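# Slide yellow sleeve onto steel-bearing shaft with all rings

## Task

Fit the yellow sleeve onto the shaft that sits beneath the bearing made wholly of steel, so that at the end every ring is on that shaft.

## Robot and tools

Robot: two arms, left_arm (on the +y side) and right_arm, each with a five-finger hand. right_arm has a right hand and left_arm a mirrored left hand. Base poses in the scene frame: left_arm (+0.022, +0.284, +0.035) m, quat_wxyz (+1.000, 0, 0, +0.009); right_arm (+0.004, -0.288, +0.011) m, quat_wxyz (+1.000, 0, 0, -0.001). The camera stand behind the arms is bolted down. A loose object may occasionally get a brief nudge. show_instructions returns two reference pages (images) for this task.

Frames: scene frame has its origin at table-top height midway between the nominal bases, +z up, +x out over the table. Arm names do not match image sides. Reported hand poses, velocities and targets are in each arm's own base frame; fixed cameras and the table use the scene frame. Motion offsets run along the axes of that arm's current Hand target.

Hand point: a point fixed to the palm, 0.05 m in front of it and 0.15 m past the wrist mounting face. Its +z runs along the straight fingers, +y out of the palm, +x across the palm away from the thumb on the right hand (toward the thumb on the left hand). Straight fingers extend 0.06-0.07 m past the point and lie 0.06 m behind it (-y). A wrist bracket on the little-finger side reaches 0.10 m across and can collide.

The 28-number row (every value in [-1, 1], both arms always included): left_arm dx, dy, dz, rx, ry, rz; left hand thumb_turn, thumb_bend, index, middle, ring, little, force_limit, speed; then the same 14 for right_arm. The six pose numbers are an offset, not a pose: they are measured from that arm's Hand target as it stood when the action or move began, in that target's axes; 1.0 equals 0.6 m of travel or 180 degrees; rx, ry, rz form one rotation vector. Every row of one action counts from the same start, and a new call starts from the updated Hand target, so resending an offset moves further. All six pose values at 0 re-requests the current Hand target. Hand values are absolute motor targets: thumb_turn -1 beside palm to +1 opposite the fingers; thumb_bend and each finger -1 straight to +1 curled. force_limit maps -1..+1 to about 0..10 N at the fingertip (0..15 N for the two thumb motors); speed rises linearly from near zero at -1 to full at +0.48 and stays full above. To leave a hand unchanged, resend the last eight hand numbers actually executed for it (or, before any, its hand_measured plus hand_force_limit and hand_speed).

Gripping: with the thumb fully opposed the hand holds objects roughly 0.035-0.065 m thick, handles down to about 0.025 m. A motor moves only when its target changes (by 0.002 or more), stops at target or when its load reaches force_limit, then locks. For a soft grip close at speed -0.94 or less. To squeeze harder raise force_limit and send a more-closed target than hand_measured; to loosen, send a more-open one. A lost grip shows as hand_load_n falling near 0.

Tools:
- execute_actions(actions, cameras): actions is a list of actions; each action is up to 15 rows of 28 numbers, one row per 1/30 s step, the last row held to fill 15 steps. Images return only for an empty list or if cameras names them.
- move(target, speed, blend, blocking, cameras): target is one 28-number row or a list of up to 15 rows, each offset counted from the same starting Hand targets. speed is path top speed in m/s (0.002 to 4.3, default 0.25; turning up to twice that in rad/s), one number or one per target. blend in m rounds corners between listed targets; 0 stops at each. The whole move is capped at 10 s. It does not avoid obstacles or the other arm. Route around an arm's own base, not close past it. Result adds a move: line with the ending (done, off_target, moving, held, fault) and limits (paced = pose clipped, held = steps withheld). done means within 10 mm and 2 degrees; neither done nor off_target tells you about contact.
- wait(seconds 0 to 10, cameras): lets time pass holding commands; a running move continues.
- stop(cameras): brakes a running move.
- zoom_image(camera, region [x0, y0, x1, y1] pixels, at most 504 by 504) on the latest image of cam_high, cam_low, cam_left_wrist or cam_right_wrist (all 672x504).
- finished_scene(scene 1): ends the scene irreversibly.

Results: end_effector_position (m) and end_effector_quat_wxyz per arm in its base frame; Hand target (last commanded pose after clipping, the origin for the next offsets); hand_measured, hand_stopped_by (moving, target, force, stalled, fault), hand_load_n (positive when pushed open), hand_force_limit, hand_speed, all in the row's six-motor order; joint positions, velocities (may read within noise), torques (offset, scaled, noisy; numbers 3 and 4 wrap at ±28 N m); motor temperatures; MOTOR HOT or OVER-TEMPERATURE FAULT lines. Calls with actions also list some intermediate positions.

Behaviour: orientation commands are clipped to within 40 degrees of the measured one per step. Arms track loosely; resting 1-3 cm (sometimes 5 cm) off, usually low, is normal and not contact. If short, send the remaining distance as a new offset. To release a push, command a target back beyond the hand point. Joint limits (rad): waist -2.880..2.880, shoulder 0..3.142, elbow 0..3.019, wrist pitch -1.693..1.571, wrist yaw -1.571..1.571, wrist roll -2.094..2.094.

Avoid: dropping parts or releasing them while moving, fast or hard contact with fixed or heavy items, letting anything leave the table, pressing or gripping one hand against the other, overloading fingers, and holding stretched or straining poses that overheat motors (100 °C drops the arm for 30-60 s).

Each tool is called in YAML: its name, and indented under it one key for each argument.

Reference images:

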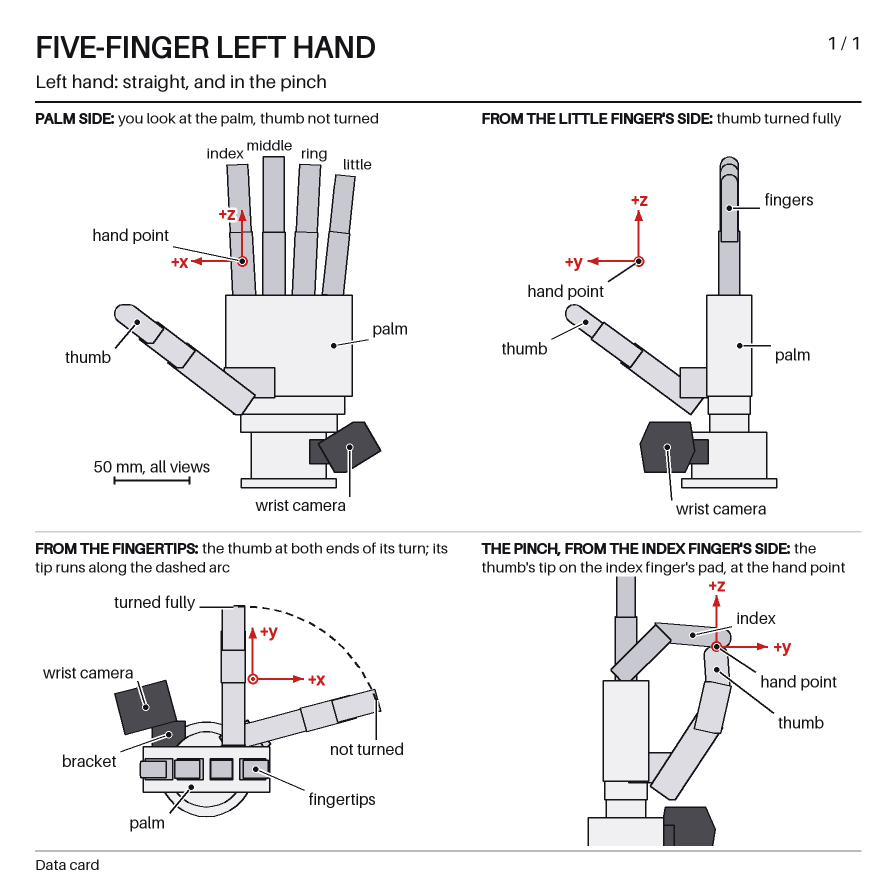

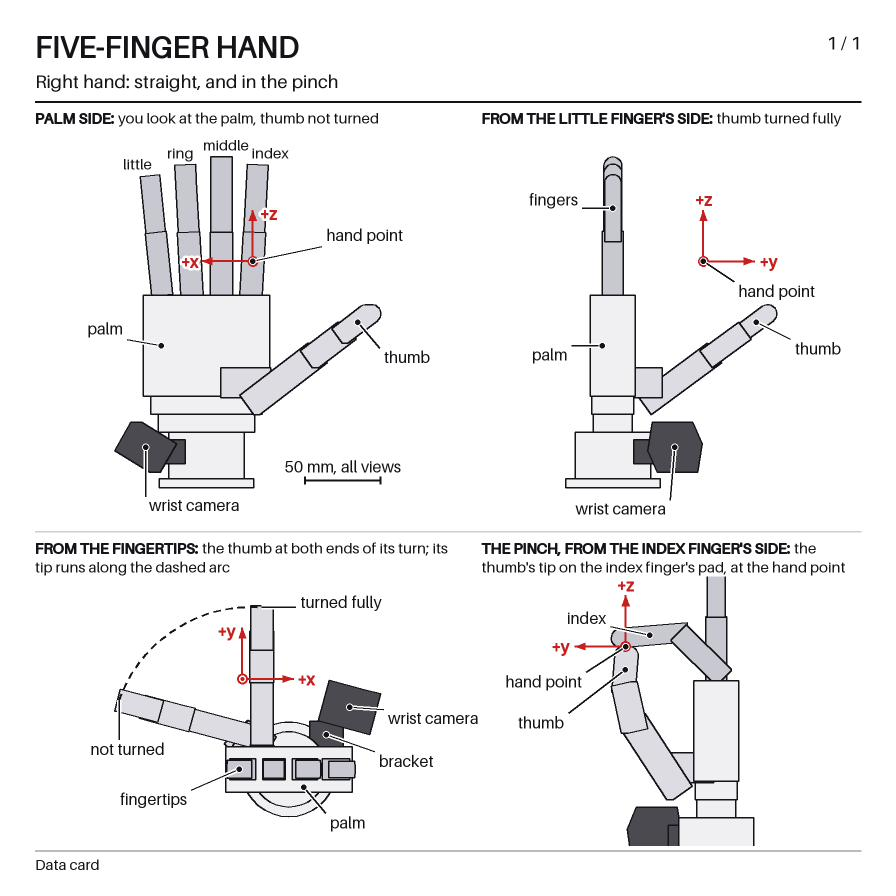

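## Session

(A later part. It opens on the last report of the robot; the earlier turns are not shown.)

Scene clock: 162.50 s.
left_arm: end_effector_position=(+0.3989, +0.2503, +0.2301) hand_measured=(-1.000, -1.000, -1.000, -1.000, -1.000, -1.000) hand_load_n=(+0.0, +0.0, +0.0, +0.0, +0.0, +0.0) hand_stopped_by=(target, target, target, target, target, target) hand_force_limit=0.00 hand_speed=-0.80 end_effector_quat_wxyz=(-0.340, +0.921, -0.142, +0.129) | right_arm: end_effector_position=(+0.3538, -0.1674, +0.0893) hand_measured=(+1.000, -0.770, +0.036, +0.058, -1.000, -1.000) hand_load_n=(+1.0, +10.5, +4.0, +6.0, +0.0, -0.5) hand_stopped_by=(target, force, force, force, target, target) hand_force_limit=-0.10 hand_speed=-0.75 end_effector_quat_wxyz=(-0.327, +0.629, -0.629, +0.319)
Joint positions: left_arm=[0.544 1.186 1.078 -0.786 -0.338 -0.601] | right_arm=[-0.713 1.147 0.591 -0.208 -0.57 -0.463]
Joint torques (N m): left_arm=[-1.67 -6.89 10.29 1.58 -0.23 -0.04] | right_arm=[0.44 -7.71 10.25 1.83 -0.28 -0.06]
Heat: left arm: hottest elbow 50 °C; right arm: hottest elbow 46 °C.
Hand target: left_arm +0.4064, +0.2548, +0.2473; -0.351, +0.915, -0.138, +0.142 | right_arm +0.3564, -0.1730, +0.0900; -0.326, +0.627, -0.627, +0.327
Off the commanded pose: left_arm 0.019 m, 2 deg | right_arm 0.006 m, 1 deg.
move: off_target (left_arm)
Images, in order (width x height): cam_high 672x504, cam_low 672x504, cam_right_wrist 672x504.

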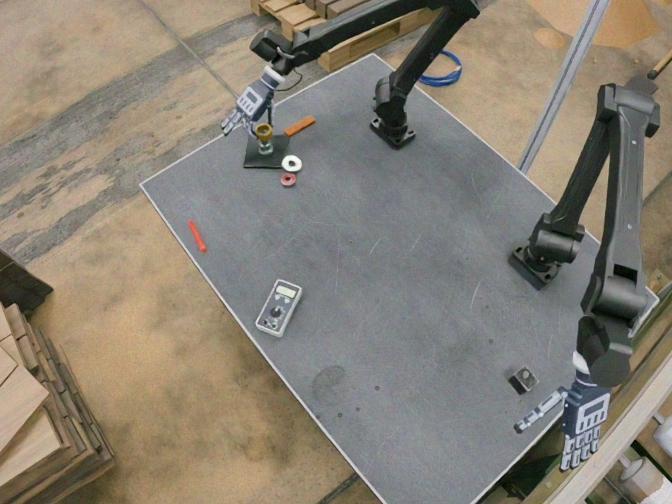

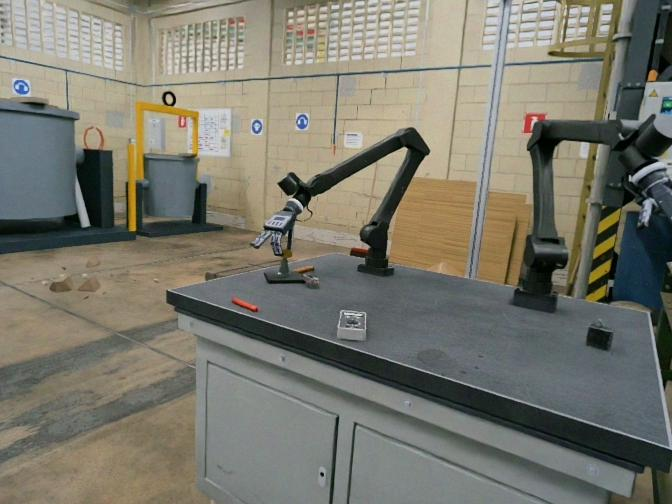

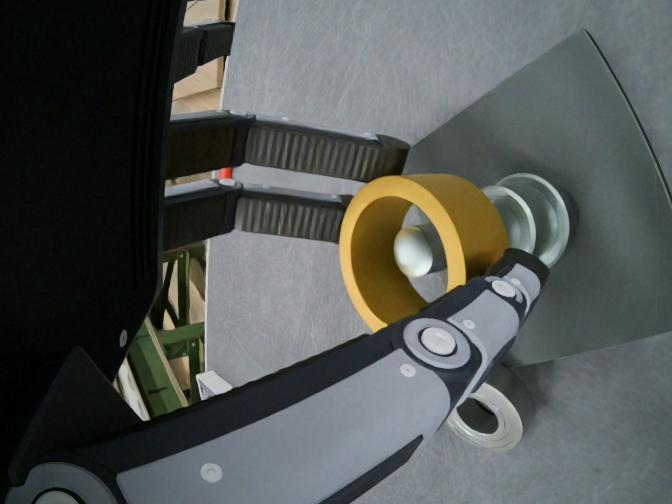

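move:
  target:
    - [0,0,0,0,0,0,-1,-1,-1,-1,-1,-1,0,-0.8,-0.0033,0.0305,0.0233,0,0,0,1,-0.4,0.15,0.15,-1,-1,-0.1,-0.75]
  speed: [0.05]
  cameras: ["cam_right_wrist","cam_low","cam_high"]

zoom_image:
  camera: "cam_right_wrist"
  region: [300, 90, 600, 390]

zoom_image:
  camera: "cam_low"
  region: [250, 220, 320, 290]

zoom_image:
  camera: "cam_high"
  region: [225, 85, 305, 175]

Scene clock: 164.30 s.
left_arm: end_effector_position=(+0.3989, +0.2503, +0.2301) hand_measured=(-1.000, -1.000, -1.000, -1.000, -1.000, -1.000) hand_load_n=(+0.0, +0.0, +0.0, +0.0, +0.0, -0.5) hand_stopped_by=(target, target, target, target, target, target) hand_force_limit=0.00 hand_speed=-0.80 end_effector_quat_wxyz=(-0.340, +0.921, -0.142, +0.129) | right_arm: end_effector_position=(+0.3538, -0.1684, +0.0666) hand_measured=(+1.000, -0.770, +0.036, +0.058, -1.000, -1.000) hand_load_n=(+1.5, +10.5, +4.0, +6.0, -0.5, +0.0) hand_stopped_by=(target, force, force, force, target, target) hand_force_limit=-0.10 hand_speed=-0.75 end_effector_quat_wxyz=(-0.325, +0.628, -0.629, +0.321)
Joint positions: left_arm=[0.544 1.186 1.078 -0.786 -0.338 -0.601] | right_arm=[-0.713 1.194 0.553 -0.119 -0.565 -0.463]
Joint torques (N m): left_arm=[-1.73 -6.77 10.28 1.58 -0.21 -0.04] | right_arm=[0.67 -8 9.62 1.83 -0.29 -0.04]
Heat: left arm: hottest elbow 50 °C; right arm: hottest elbow 46 °C.
Hand target: left_arm +0.4064, +0.2548, +0.2473; -0.351, +0.915, -0.138, +0.142 | right_arm +0.3574, -0.1711, +0.0670; -0.326, +0.627, -0.627, +0.327
Off the commanded pose: left_arm 0.019 m, 2 deg | right_arm 0.004 m, 1 deg.
move: off_target (left_arm)
Images, in order (width x height): cam_high 672x504, cam_low 672x504, cam_right_wrist 672x504.

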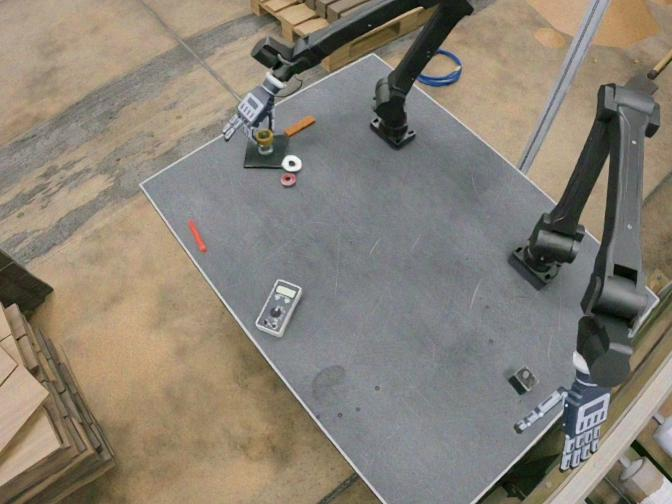

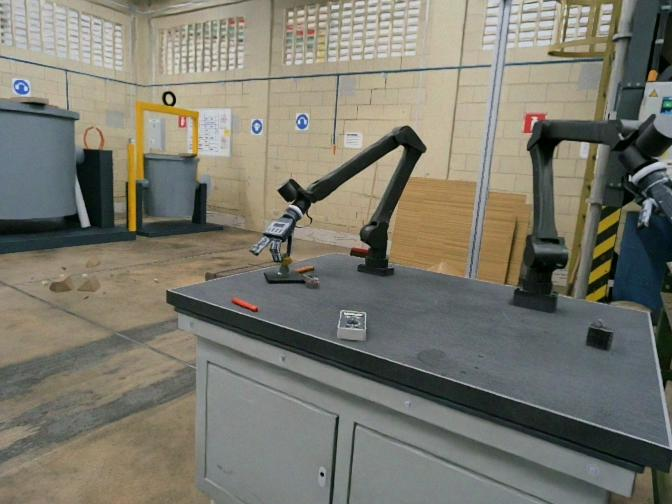

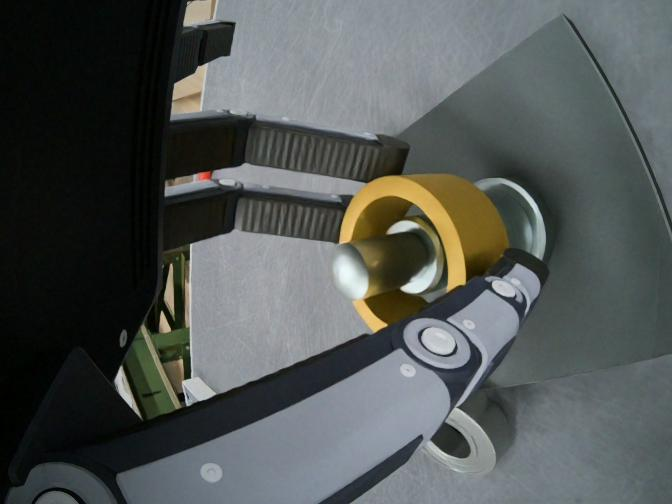

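Scaled by 1.680 from the camera's 672x504 image, which has a finer 960x720 frame.

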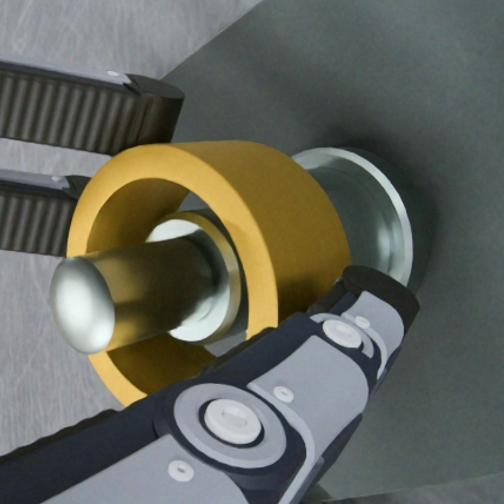

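Scaled by 7.200 from the camera's 672x504 image, which has a finer 960x720 frame.

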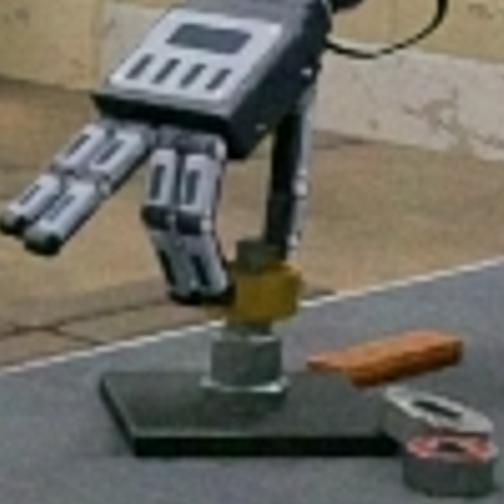

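Scaled by 5.600 from the camera's 672x504 image, which has a finer 960x720 frame.

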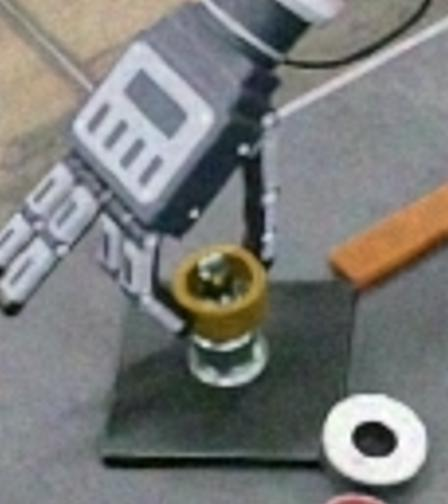

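zoom_image:
  camera: "cam_high"
  region: [245, 120, 285, 160]

zoom_image:
  camera: "cam_low"
  region: [265, 245, 305, 285]

zoom_image:
  camera: "cam_right_wrist"
  region: [320, 160, 520, 340]

Scaled by 12.600 from the camera's 672x504 image, which has a finer 960x720 frame.

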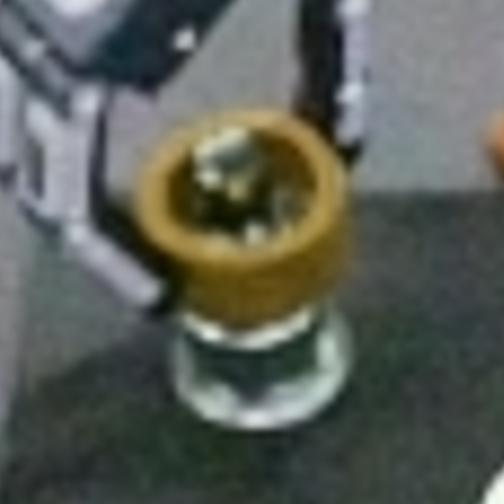

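Scaled by 12.600 from the camera's 672x504 image, which has a finer 960x720 frame.

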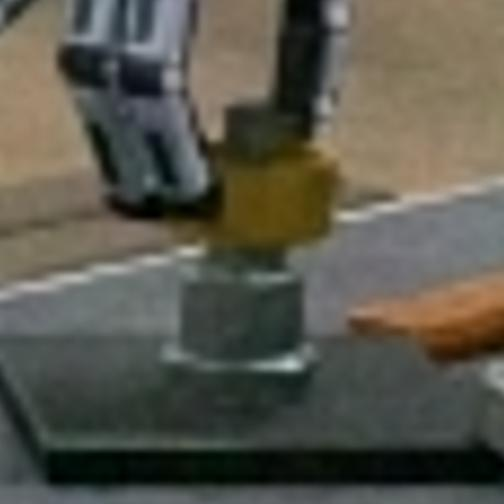

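Scaled by 2.520 from the camera's 672x504 image, which has a finer 960x720 frame.

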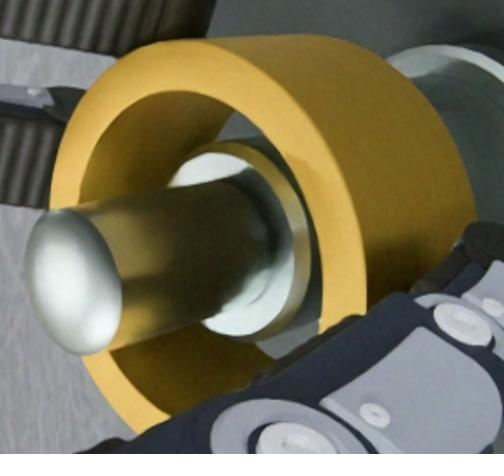

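move:
  target:
    - [0,0,0,0,0,0,-1,-1,-1,-1,-1,-1,0,-0.8,-0.0075,-0.0015,0.002,0,0,0,1,-0.4,0.15,0.15,-1,-1,-0.1,-0.75]
  speed: [0.05]

Scene clock: 166.67 s.
left_arm: end_effector_position=(+0.3989, +0.2503, +0.2301) hand_measured=(-1.000, -1.000, -1.000, -1.000, -1.000, -1.000) hand_load_n=(-0.5, +0.0, +0.0, +0.0, +0.0, +0.0) hand_stopped_by=(target, target, target, target, target, target) hand_force_limit=0.00 hand_speed=-0.80 end_effector_quat_wxyz=(-0.340, +0.921, -0.142, +0.129) | right_arm: end_effector_position=(+0.3545, -0.1701, +0.0665) hand_measured=(+1.000, -0.770, +0.036, +0.058, -1.000, -1.000) hand_load_n=(+1.0, +10.5, +4.0, +6.0, +0.5, +0.0) hand_stopped_by=(target, force, force, force, target, target) hand_force_limit=-0.10 hand_speed=-0.75 end_effector_quat_wxyz=(-0.322, +0.628, -0.630, +0.325)
Joint positions: left_arm=[0.544 1.186 1.078 -0.786 -0.338 -0.601] | right_arm=[-0.711 1.194 0.553 -0.113 -0.555 -0.462]
Joint torques (N m): left_arm=[-1.61 -6.83 10.32 1.59 -0.22 -0.05] | right_arm=[1.85 -8.7 9.21 1.84 -0.29 0.04]
Heat: left arm: hottest elbow 50 °C; right arm: hottest elbow 45 °C.
Hand target: left_arm +0.4064, +0.2548, +0.2473; -0.351, +0.915, -0.138, +0.142 | right_arm +0.3589, -0.1666, +0.0671; -0.326, +0.627, -0.627, +0.327
Off the commanded pose: left_arm 0.019 m, 2 deg | right_arm 0.006 m, 1 deg.
move: off_target (left_arm)

move:
  target:
    - [0,0,0,0,0,0,-1,-1,-1,-1,-1,-1,0,-0.8,-0.005,0,0,0,0,0,1,-0.4,0.15,0.15,-1,-1,-0.1,-0.75]
  speed: [0.05]

Scene clock: 169.30 s.
left_arm: end_effector_position=(+0.3989, +0.2503, +0.2301) hand_measured=(-1.000, -1.000, -1.000, -1.000, -1.000, -1.000) hand_load_n=(-0.5, +0.0, +0.0, +0.0, +0.0, +0.5) hand_stopped_by=(target, target, target, target, target, target) hand_force_limit=0.00 hand_speed=-0.80 end_effector_quat_wxyz=(-0.340, +0.921, -0.142, +0.129) | right_arm: end_effector_position=(+0.3524, -0.1661, +0.0623) hand_measured=(+1.000, -0.770, +0.036, +0.058, -1.000, -1.000) hand_load_n=(+1.0, +10.5, +4.0, +6.0, +0.0, +0.0) hand_stopped_by=(target, force, force, force, target, target) hand_force_limit=-0.10 hand_speed=-0.75 end_effector_quat_wxyz=(-0.321, +0.627, -0.633, +0.320)
Joint positions: left_arm=[0.544 1.186 1.078 -0.786 -0.338 -0.601] | right_arm=[-0.705 1.194 0.544 -0.111 -0.55 -0.456]
Joint torques (N m): left_arm=[-1.67 -6.77 10.33 1.57 -0.22 -0.04] | right_arm=[2.32 -8.76 9.58 1.92 -0.3 0.05]
Heat: left arm: hottest elbow 50 °C; right arm: hottest elbow 45 °C.
Hand target: left_arm +0.4064, +0.2548, +0.2473; -0.351, +0.915, -0.138, +0.142 | right_arm +0.3590, -0.1636, +0.0671; -0.326, +0.627, -0.627, +0.327
Off the commanded pose: left_arm 0.019 m, 2 deg | right_arm 0.008 m, 1 deg.
move: off_target (left_arm)

wait:
  seconds: 0.1
  cameras: ["cam_right_wrist","cam_low","cam_high"]

zoom_image:
  camera: "cam_high"
  region: [245, 120, 285, 160]

zoom_image:
  camera: "cam_low"
  region: [265, 245, 305, 285]

zoom_image:
  camera: "cam_right_wrist"
  region: [320, 160, 520, 340]

Scene clock: 169.67 s.
left_arm: end_effector_position=(+0.3989, +0.2503, +0.2301) hand_measured=(-1.000, -1.000, -1.000, -1.000, -1.000, -1.000) hand_load_n=(+0.0, +0.0, -0.5, +0.0, +0.0, +0.0) hand_stopped_by=(target, target, target, target, target, target) hand_force_limit=0.00 hand_speed=-0.80 end_effector_quat_wxyz=(-0.340, +0.921, -0.142, +0.129) | right_arm: end_effector_position=(+0.3523, -0.1662, +0.0623) hand_measured=(+1.000, -0.770, +0.036, +0.058, -1.000, -1.000) hand_load_n=(+1.0, +10.5, +4.0, +6.0, -0.5, -0.5) hand_stopped_by=(target, force, force, force, target, target) hand_force_limit=-0.10 hand_speed=-0.75 end_effector_quat_wxyz=(-0.321, +0.627, -0.633, +0.320)
Joint positions: left_arm=[0.544 1.186 1.078 -0.786 -0.338 -0.601] | right_arm=[-0.705 1.194 0.544 -0.111 -0.549 -0.456]
Joint torques (N m): left_arm=[-1.61 -6.83 10.32 1.61 -0.21 -0.04] | right_arm=[2.26 -9.23 9.63 1.84 -0.32 0.06]
Heat: left arm: hottest elbow 50 °C; right arm: hottest elbow 45 °C.
Hand target: left_arm +0.4064, +0.2548, +0.2473; -0.351, +0.915, -0.138, +0.142 | right_arm +0.3589, -0.1636, +0.0670; -0.326, +0.627, -0.627, +0.327
Off the commanded pose: left_arm 0.019 m, 2 deg | right_arm 0.009 m, 1 deg.
wait: 0.10 s; at rest from the start
Images, in order (width x height): cam_high 672x504, cam_low 672x504, cam_right_wrist 672x504.

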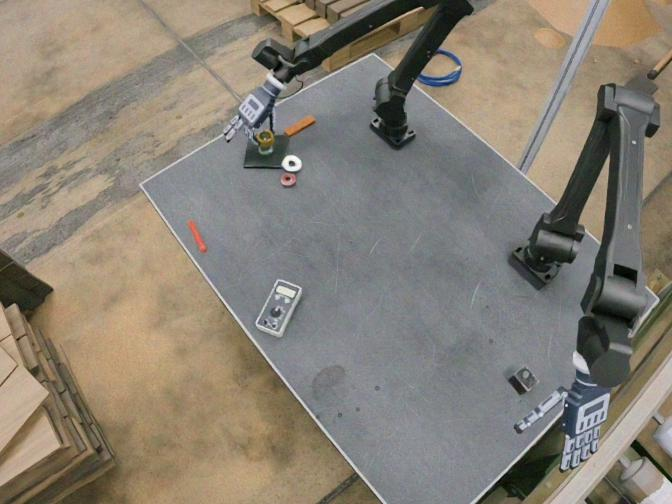

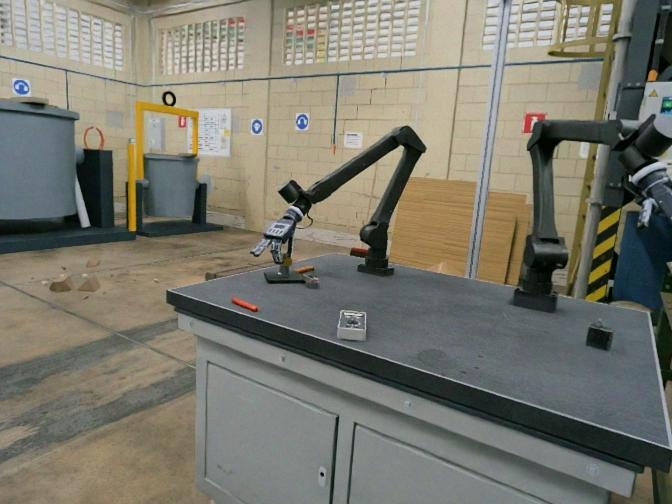

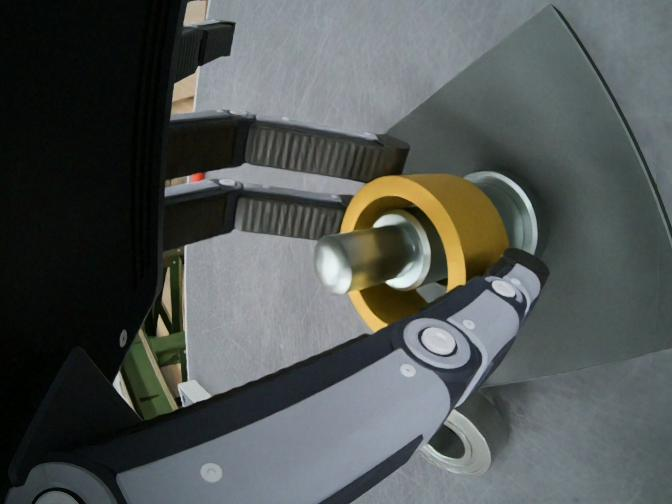

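Scaled by 12.600 from the camera's 672x504 image, which has a finer 960x720 frame.

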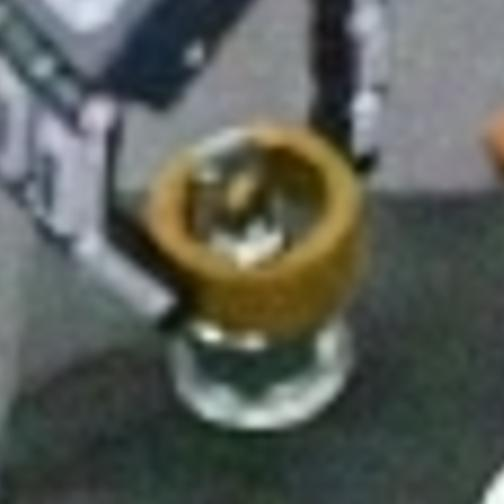

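Scaled by 12.600 from the camera's 672x504 image, which has a finer 960x720 frame.

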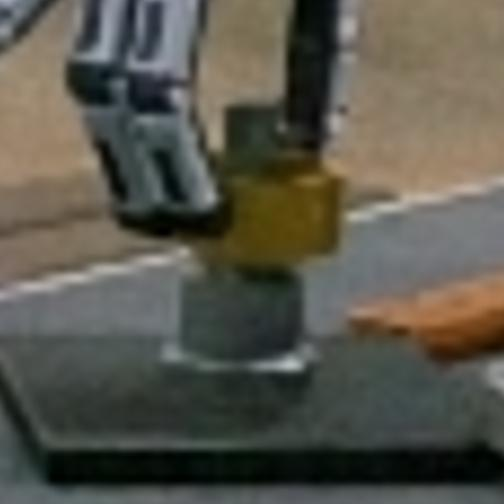

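Scaled by 2.520 from the camera's 672x504 image, which has a finer 960x720 frame.

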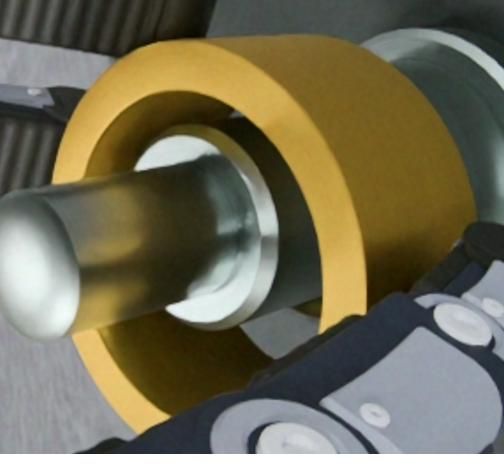

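move:
  target:
    - [0,0,0,0,0,0,-1,-1,-1,-1,-1,-1,0,-0.8,-0.0017,-0.004,0.0055,0,0,0,1,-0.4,0.15,0.15,-1,-1,-0.1,-0.75]
  speed: [0.05]

Scene clock: 171.00 s.
left_arm: end_effector_position=(+0.3989, +0.2503, +0.2301) hand_measured=(-1.000, -1.000, -1.000, -1.000, -1.000, -1.000) hand_load_n=(+0.0, +0.0, +0.0, +0.0, +0.0, +0.0) hand_stopped_by=(target, target, target, target, target, target) hand_force_limit=0.00 hand_speed=-0.80 end_effector_quat_wxyz=(-0.340, +0.921, -0.142, +0.129) | right_arm: end_effector_position=(+0.3550, -0.1641, +0.0628) hand_measured=(+1.000, -0.770, +0.036, +0.058, -1.000, -1.000) hand_load_n=(+1.0, +10.5, +4.0, +6.0, +0.0, +0.0) hand_stopped_by=(target, force, force, force, target, target) hand_force_limit=-0.10 hand_speed=-0.75 end_effector_quat_wxyz=(-0.321, +0.627, -0.632, +0.321)
Joint positions: left_arm=[0.544 1.186 1.078 -0.786 -0.338 -0.601] | right_arm=[-0.694 1.194 0.544 -0.105 -0.541 -0.448]
Joint torques (N m): left_arm=[-1.61 -6.83 10.29 1.63 -0.22 -0.05] | right_arm=[2.43 -8.41 10.13 1.81 -0.27 0.02]
Heat: left arm: hottest elbow 51 °C; right arm: hottest elbow 45 °C.
Hand target: left_arm +0.4064, +0.2548, +0.2473; -0.351, +0.915, -0.138, +0.142 | right_arm +0.3630, -0.1626, +0.0671; -0.326, +0.627, -0.628, +0.327
Off the commanded pose: left_arm 0.019 m, 2 deg | right_arm 0.009 m, 1 deg.
move: off_target (left_arm)

move:
  target:
    - [0,0,0,0,0,0,-1,-1,-1,-1,-1,-1,0,-0.8,0.0008,0.0154,0.0129,0,0,0,1,-0.4,0.15,0.15,-1,-1,-0.1,-0.75]
  speed: [0.04]
  cameras: ["cam_right_wrist","cam_low","cam_high"]

zoom_image:
  camera: "cam_high"
  region: [245, 120, 285, 160]

zoom_image:
  camera: "cam_low"
  region: [265, 245, 305, 285]

zoom_image:
  camera: "cam_right_wrist"
  region: [320, 160, 520, 340]

Scene clock: 172.50 s.
left_arm: end_effector_position=(+0.3989, +0.2503, +0.2301) hand_measured=(-1.000, -1.000, -1.000, -1.000, -1.000, -1.000) hand_load_n=(+0.0, +0.0, +0.0, +0.0, +0.0, +0.0) hand_stopped_by=(target, target, target, target, target, target) hand_force_limit=0.00 hand_speed=-0.80 end_effector_quat_wxyz=(-0.340, +0.921, -0.142, +0.129) | right_arm: end_effector_position=(+0.3576, -0.1661, +0.0543) hand_measured=(+1.000, -0.770, +0.036, +0.058, -1.000, -1.000) hand_load_n=(+1.5, +10.5, +4.0, +6.0, +0.0, +0.0) hand_stopped_by=(target, force, force, force, target, target) hand_force_limit=-0.10 hand_speed=-0.75 end_effector_quat_wxyz=(-0.321, +0.627, -0.631, +0.325)
Joint positions: left_arm=[0.544 1.186 1.078 -0.786 -0.338 -0.601] | right_arm=[-0.694 1.222 0.533 -0.058 -0.54 -0.447]
Joint torques (N m): left_arm=[-1.61 -6.89 10.28 1.61 -0.22 -0.04] | right_arm=[2.14 -7.88 9.55 1.99 -0.31 0.02]
Heat: left arm: hottest elbow 51 °C; right arm: hottest elbow 46 °C.
Hand target: left_arm +0.4064, +0.2548, +0.2473; -0.351, +0.915, -0.138, +0.142 | right_arm +0.3641, -0.1630, +0.0552; -0.326, +0.627, -0.627, +0.327
Off the commanded pose: left_arm 0.019 m, 2 deg | right_arm 0.007 m, 1 deg.
move: off_target (left_arm)
Images, in order (width x height): cam_high 672x504, cam_low 672x504, cam_right_wrist 672x504.

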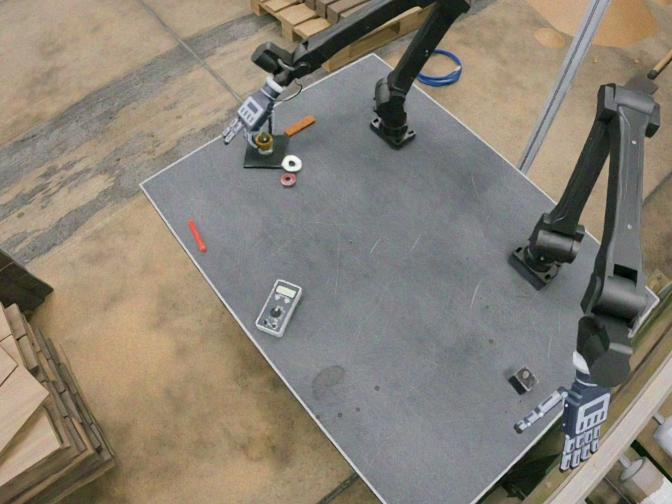

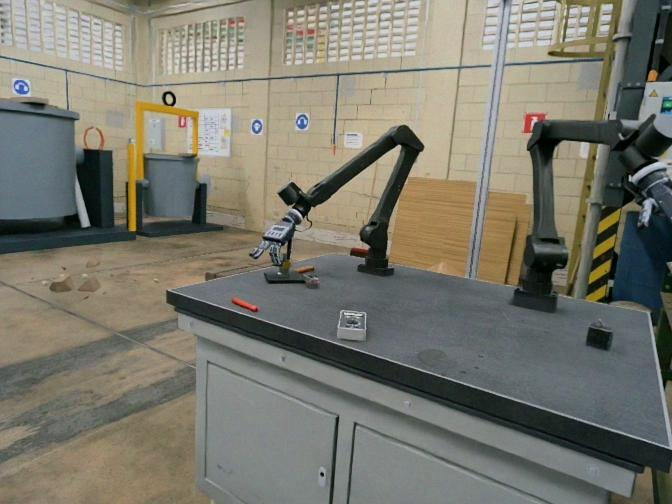

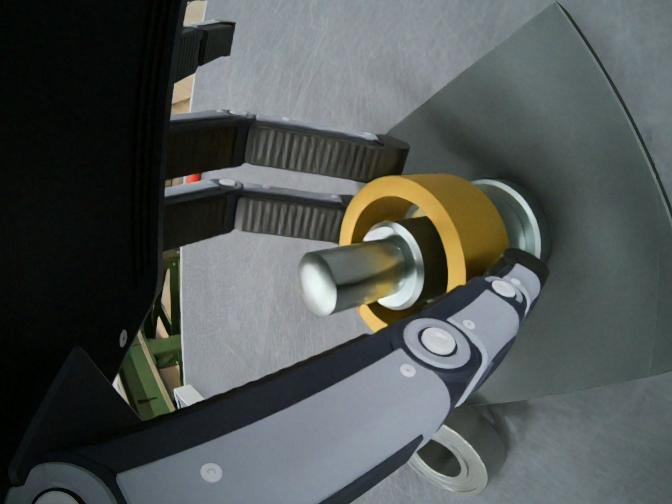

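Scaled by 12.600 from the camera's 672x504 image, which has a finer 960x720 frame.

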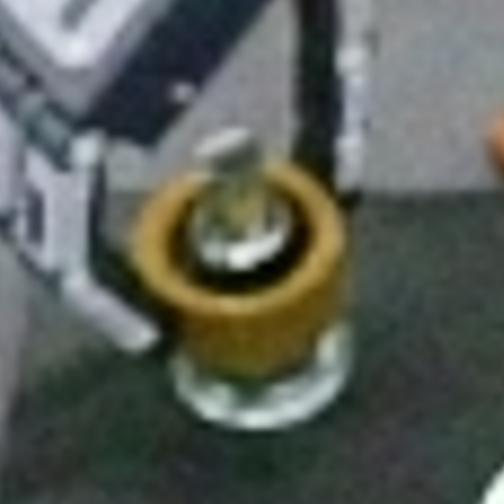

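Scaled by 12.600 from the camera's 672x504 image, which has a finer 960x720 frame.

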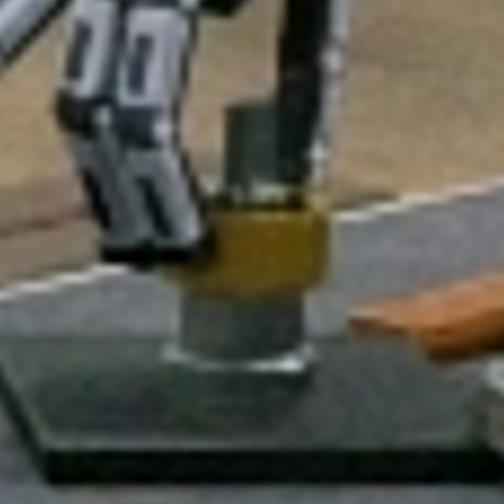

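Scaled by 2.520 from the camera's 672x504 image, which has a finer 960x720 frame.

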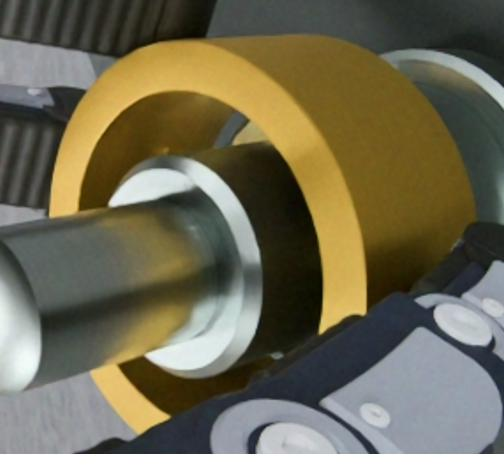

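move:
  target:
    - [0,0,0,0,0,0,-1,-1,-1,-1,-1,-1,0,-0.8,-0.0017,0.0096,0.0067,0,0,0,1,-0.4,0.15,0.15,-1,-1,-0.1,-0.75]
  speed: [0.04]
  cameras: ["cam_right_wrist","cam_low","cam_high"]

zoom_image:
  camera: "cam_high"
  region: [245, 120, 285, 160]

zoom_image:
  camera: "cam_low"
  region: [265, 245, 305, 285]

zoom_image:
  camera: "cam_right_wrist"
  region: [320, 160, 520, 340]

Scene clock: 173.90 s.
left_arm: end_effector_position=(+0.3989, +0.2503, +0.2301) hand_measured=(-1.000, -1.000, -1.000, -1.000, -1.000, -1.000) hand_load_n=(-0.5, -0.5, +0.0, +0.0, +0.0, +0.0) hand_stopped_by=(target, target, target, target, target, target) hand_force_limit=0.00 hand_speed=-0.80 end_effector_quat_wxyz=(-0.340, +0.921, -0.142, +0.129) | right_arm: end_effector_position=(+0.3574, -0.1660, +0.0478) hand_measured=(+1.000, -0.770, +0.036, +0.058, -1.000, -1.000) hand_load_n=(+1.0, +10.5, +4.0, +6.0, +0.0, +0.0) hand_stopped_by=(target, force, force, force, target, target) hand_force_limit=-0.10 hand_speed=-0.75 end_effector_quat_wxyz=(-0.320, +0.627, -0.631, +0.326)
Joint positions: left_arm=[0.544 1.186 1.078 -0.786 -0.338 -0.601] | right_arm=[-0.693 1.237 0.522 -0.03 -0.538 -0.446]
Joint torques (N m): left_arm=[-1.73 -6.71 10.29 1.54 -0.22 -0.05] | right_arm=[2.32 -8.23 9.31 1.95 -0.36 0.08]
Heat: left arm: hottest elbow 51 °C; right arm: hottest elbow 45 °C.
Hand target: left_arm +0.4064, +0.2548, +0.2473; -0.351, +0.915, -0.138, +0.142 | right_arm +0.3640, -0.1620, +0.0480; -0.326, +0.627, -0.627, +0.327
Off the commanded pose: left_arm 0.019 m, 2 deg | right_arm 0.008 m, 1 deg.
move: off_target (left_arm)
Images, in order (width x height): cam_high 672x504, cam_low 672x504, cam_right_wrist 672x504.

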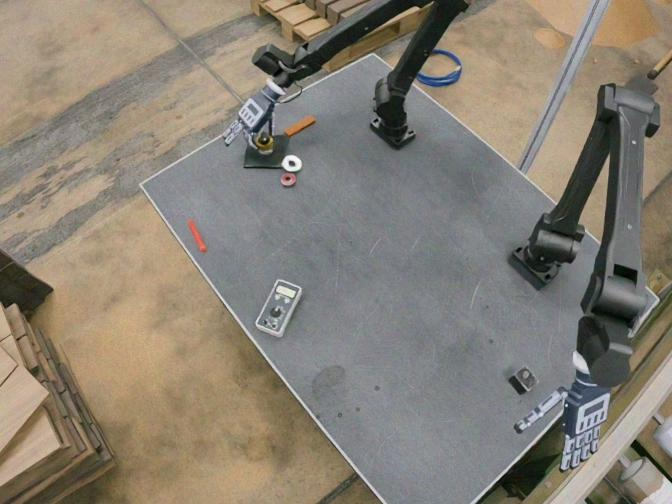

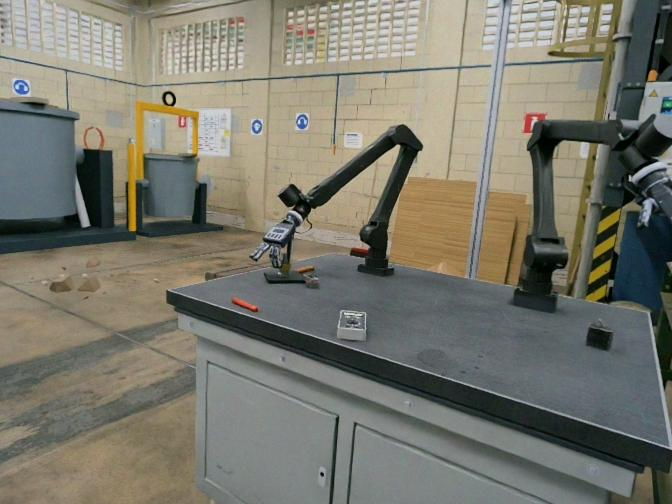

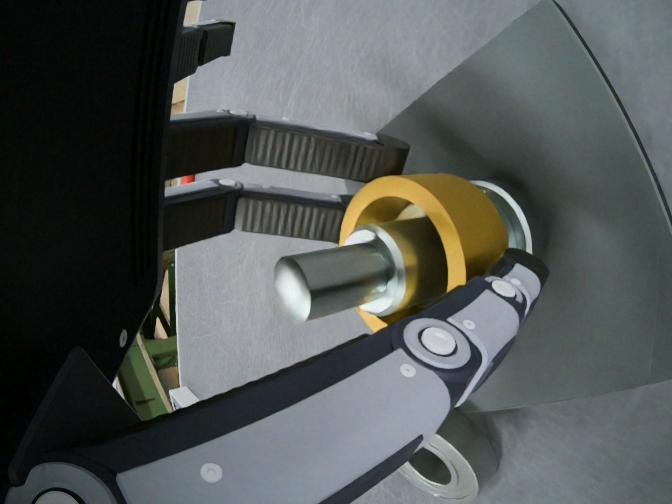

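Scaled by 12.600 from the camera's 672x504 image, which has a finer 960x720 frame.

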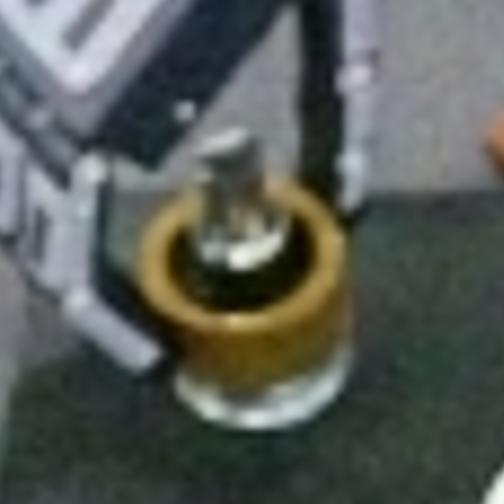

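Scaled by 12.600 from the camera's 672x504 image, which has a finer 960x720 frame.

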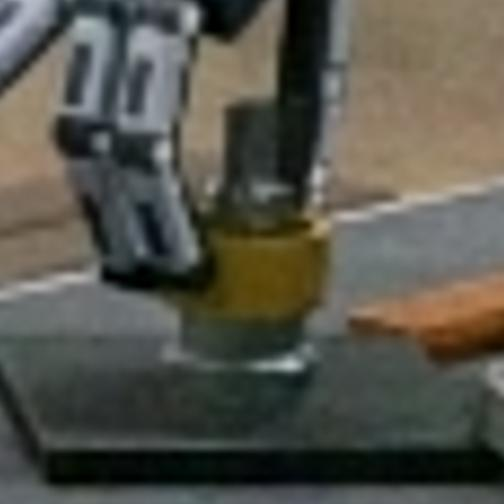

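Scaled by 2.520 from the camera's 672x504 image, which has a finer 960x720 frame.

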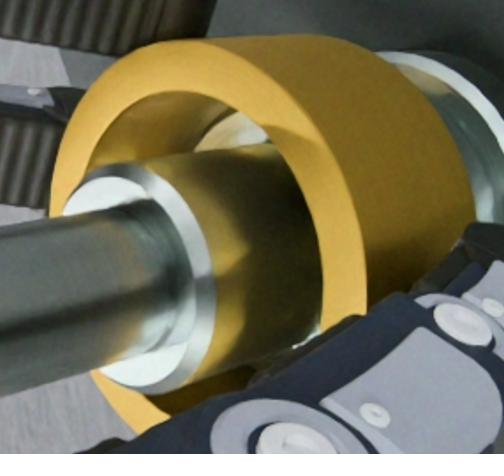

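move:
  target:
    - [0,0,0,0,0,0,-1,-1,-1,-1,-1,-1,0,-0.8,0.0,0.0096,0.0067,0,0,0,1,-0.4,0.15,0.15,-1,-1,-0.1,-0.75]
  speed: [0.04]
  cameras: ["cam_right_wrist","cam_low","cam_high"]

zoom_image:
  camera: "cam_low"
  region: [265, 245, 305, 285]

zoom_image:
  camera: "cam_right_wrist"
  region: [320, 160, 520, 340]

Scene clock: 174.97 s.
left_arm: end_effector_position=(+0.3989, +0.2503, +0.2301) hand_measured=(-1.000, -1.000, -1.000, -1.000, -1.000, -1.000) hand_load_n=(+0.0, +0.0, +0.0, +0.0, +0.0, +0.0) hand_stopped_by=(target, target, target, target, target, target) hand_force_limit=0.00 hand_speed=-0.80 end_effector_quat_wxyz=(-0.340, +0.921, -0.142, +0.129) | right_arm: end_effector_position=(+0.3574, -0.1661, +0.0409) hand_measured=(+1.000, -0.770, +0.036, +0.058, -1.000, -1.000) hand_load_n=(+1.0, +11.0, +3.5, +6.0, +0.0, +0.0) hand_stopped_by=(target, force, force, force, target, target) hand_force_limit=-0.10 hand_speed=-0.75 end_effector_quat_wxyz=(-0.320, +0.627, -0.631, +0.326)
Joint positions: left_arm=[0.544 1.186 1.078 -0.786 -0.338 -0.601] | right_arm=[-0.693 1.256 0.513 -0.002 -0.537 -0.446]
Joint torques (N m): left_arm=[-1.79 -6.89 10.28 1.57 -0.22 -0.05] | right_arm=[2.43 -8.35 9.11 2.06 -0.35 0.07]
Heat: left arm: hottest elbow 51 °C; right arm: hottest elbow 45 °C.
Hand target: left_arm +0.4064, +0.2548, +0.2473; -0.351, +0.915, -0.138, +0.142 | right_arm +0.3641, -0.1620, +0.0412; -0.326, +0.627, -0.627, +0.327
Off the commanded pose: left_arm 0.019 m, 2 deg | right_arm 0.008 m, 1 deg.
move: off_target (left_arm)
Images, in order (width x height): cam_high 672x504, cam_low 672x504, cam_right_wrist 672x504.

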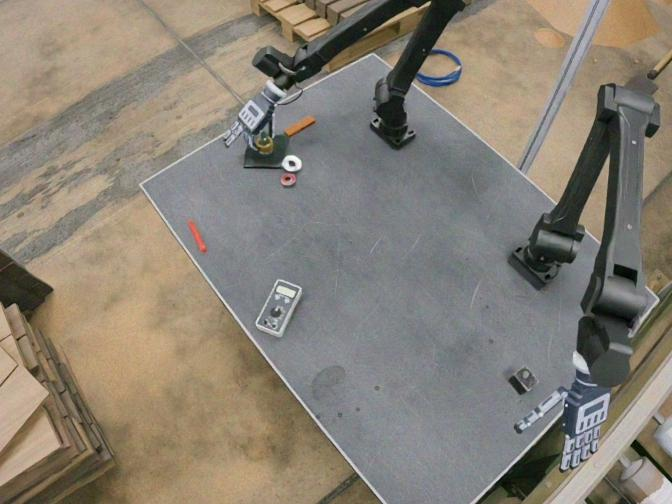

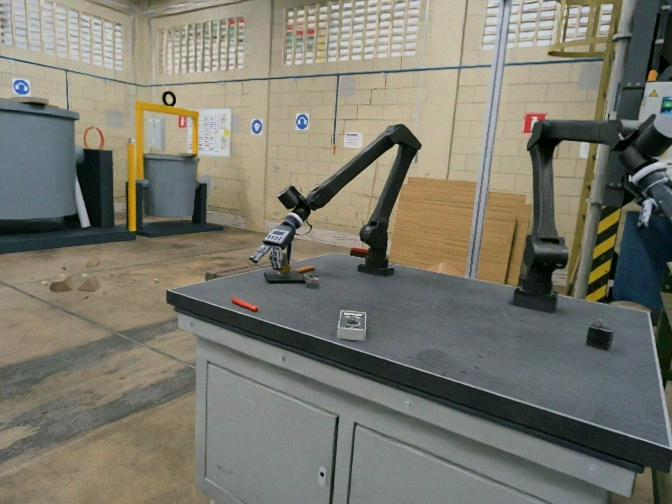

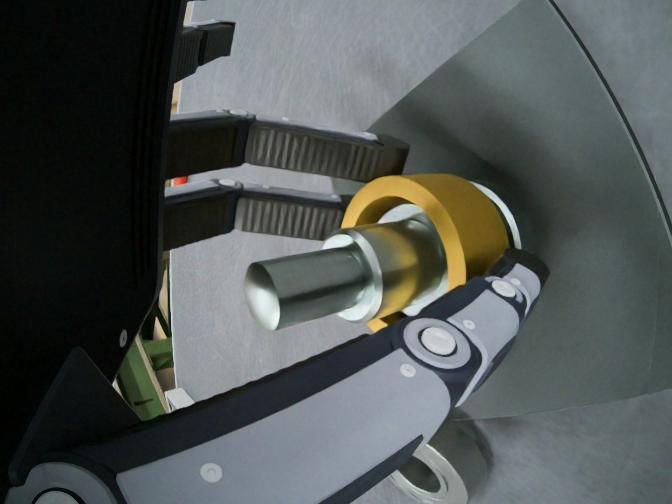

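Scaled by 12.600 from the camera's 672x504 image, which has a finer 960x720 frame.

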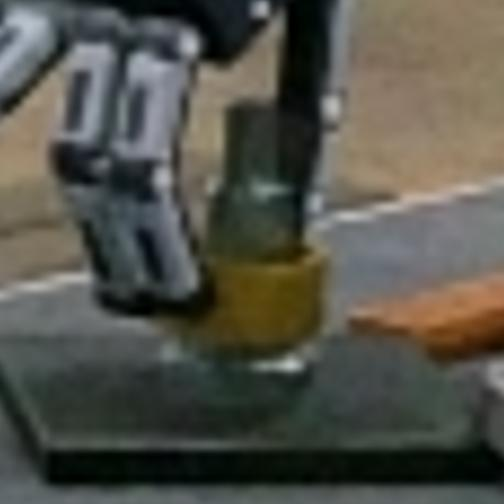

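Scaled by 2.520 from the camera's 672x504 image, which has a finer 960x720 frame.

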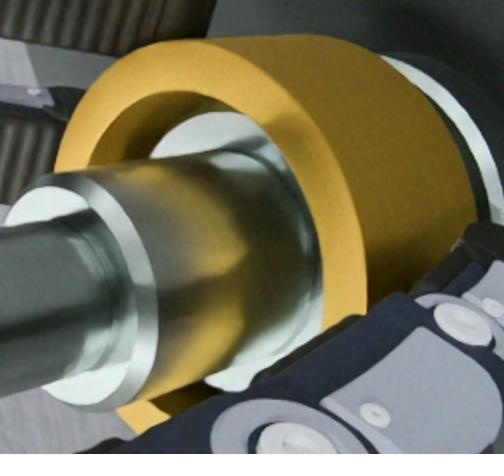

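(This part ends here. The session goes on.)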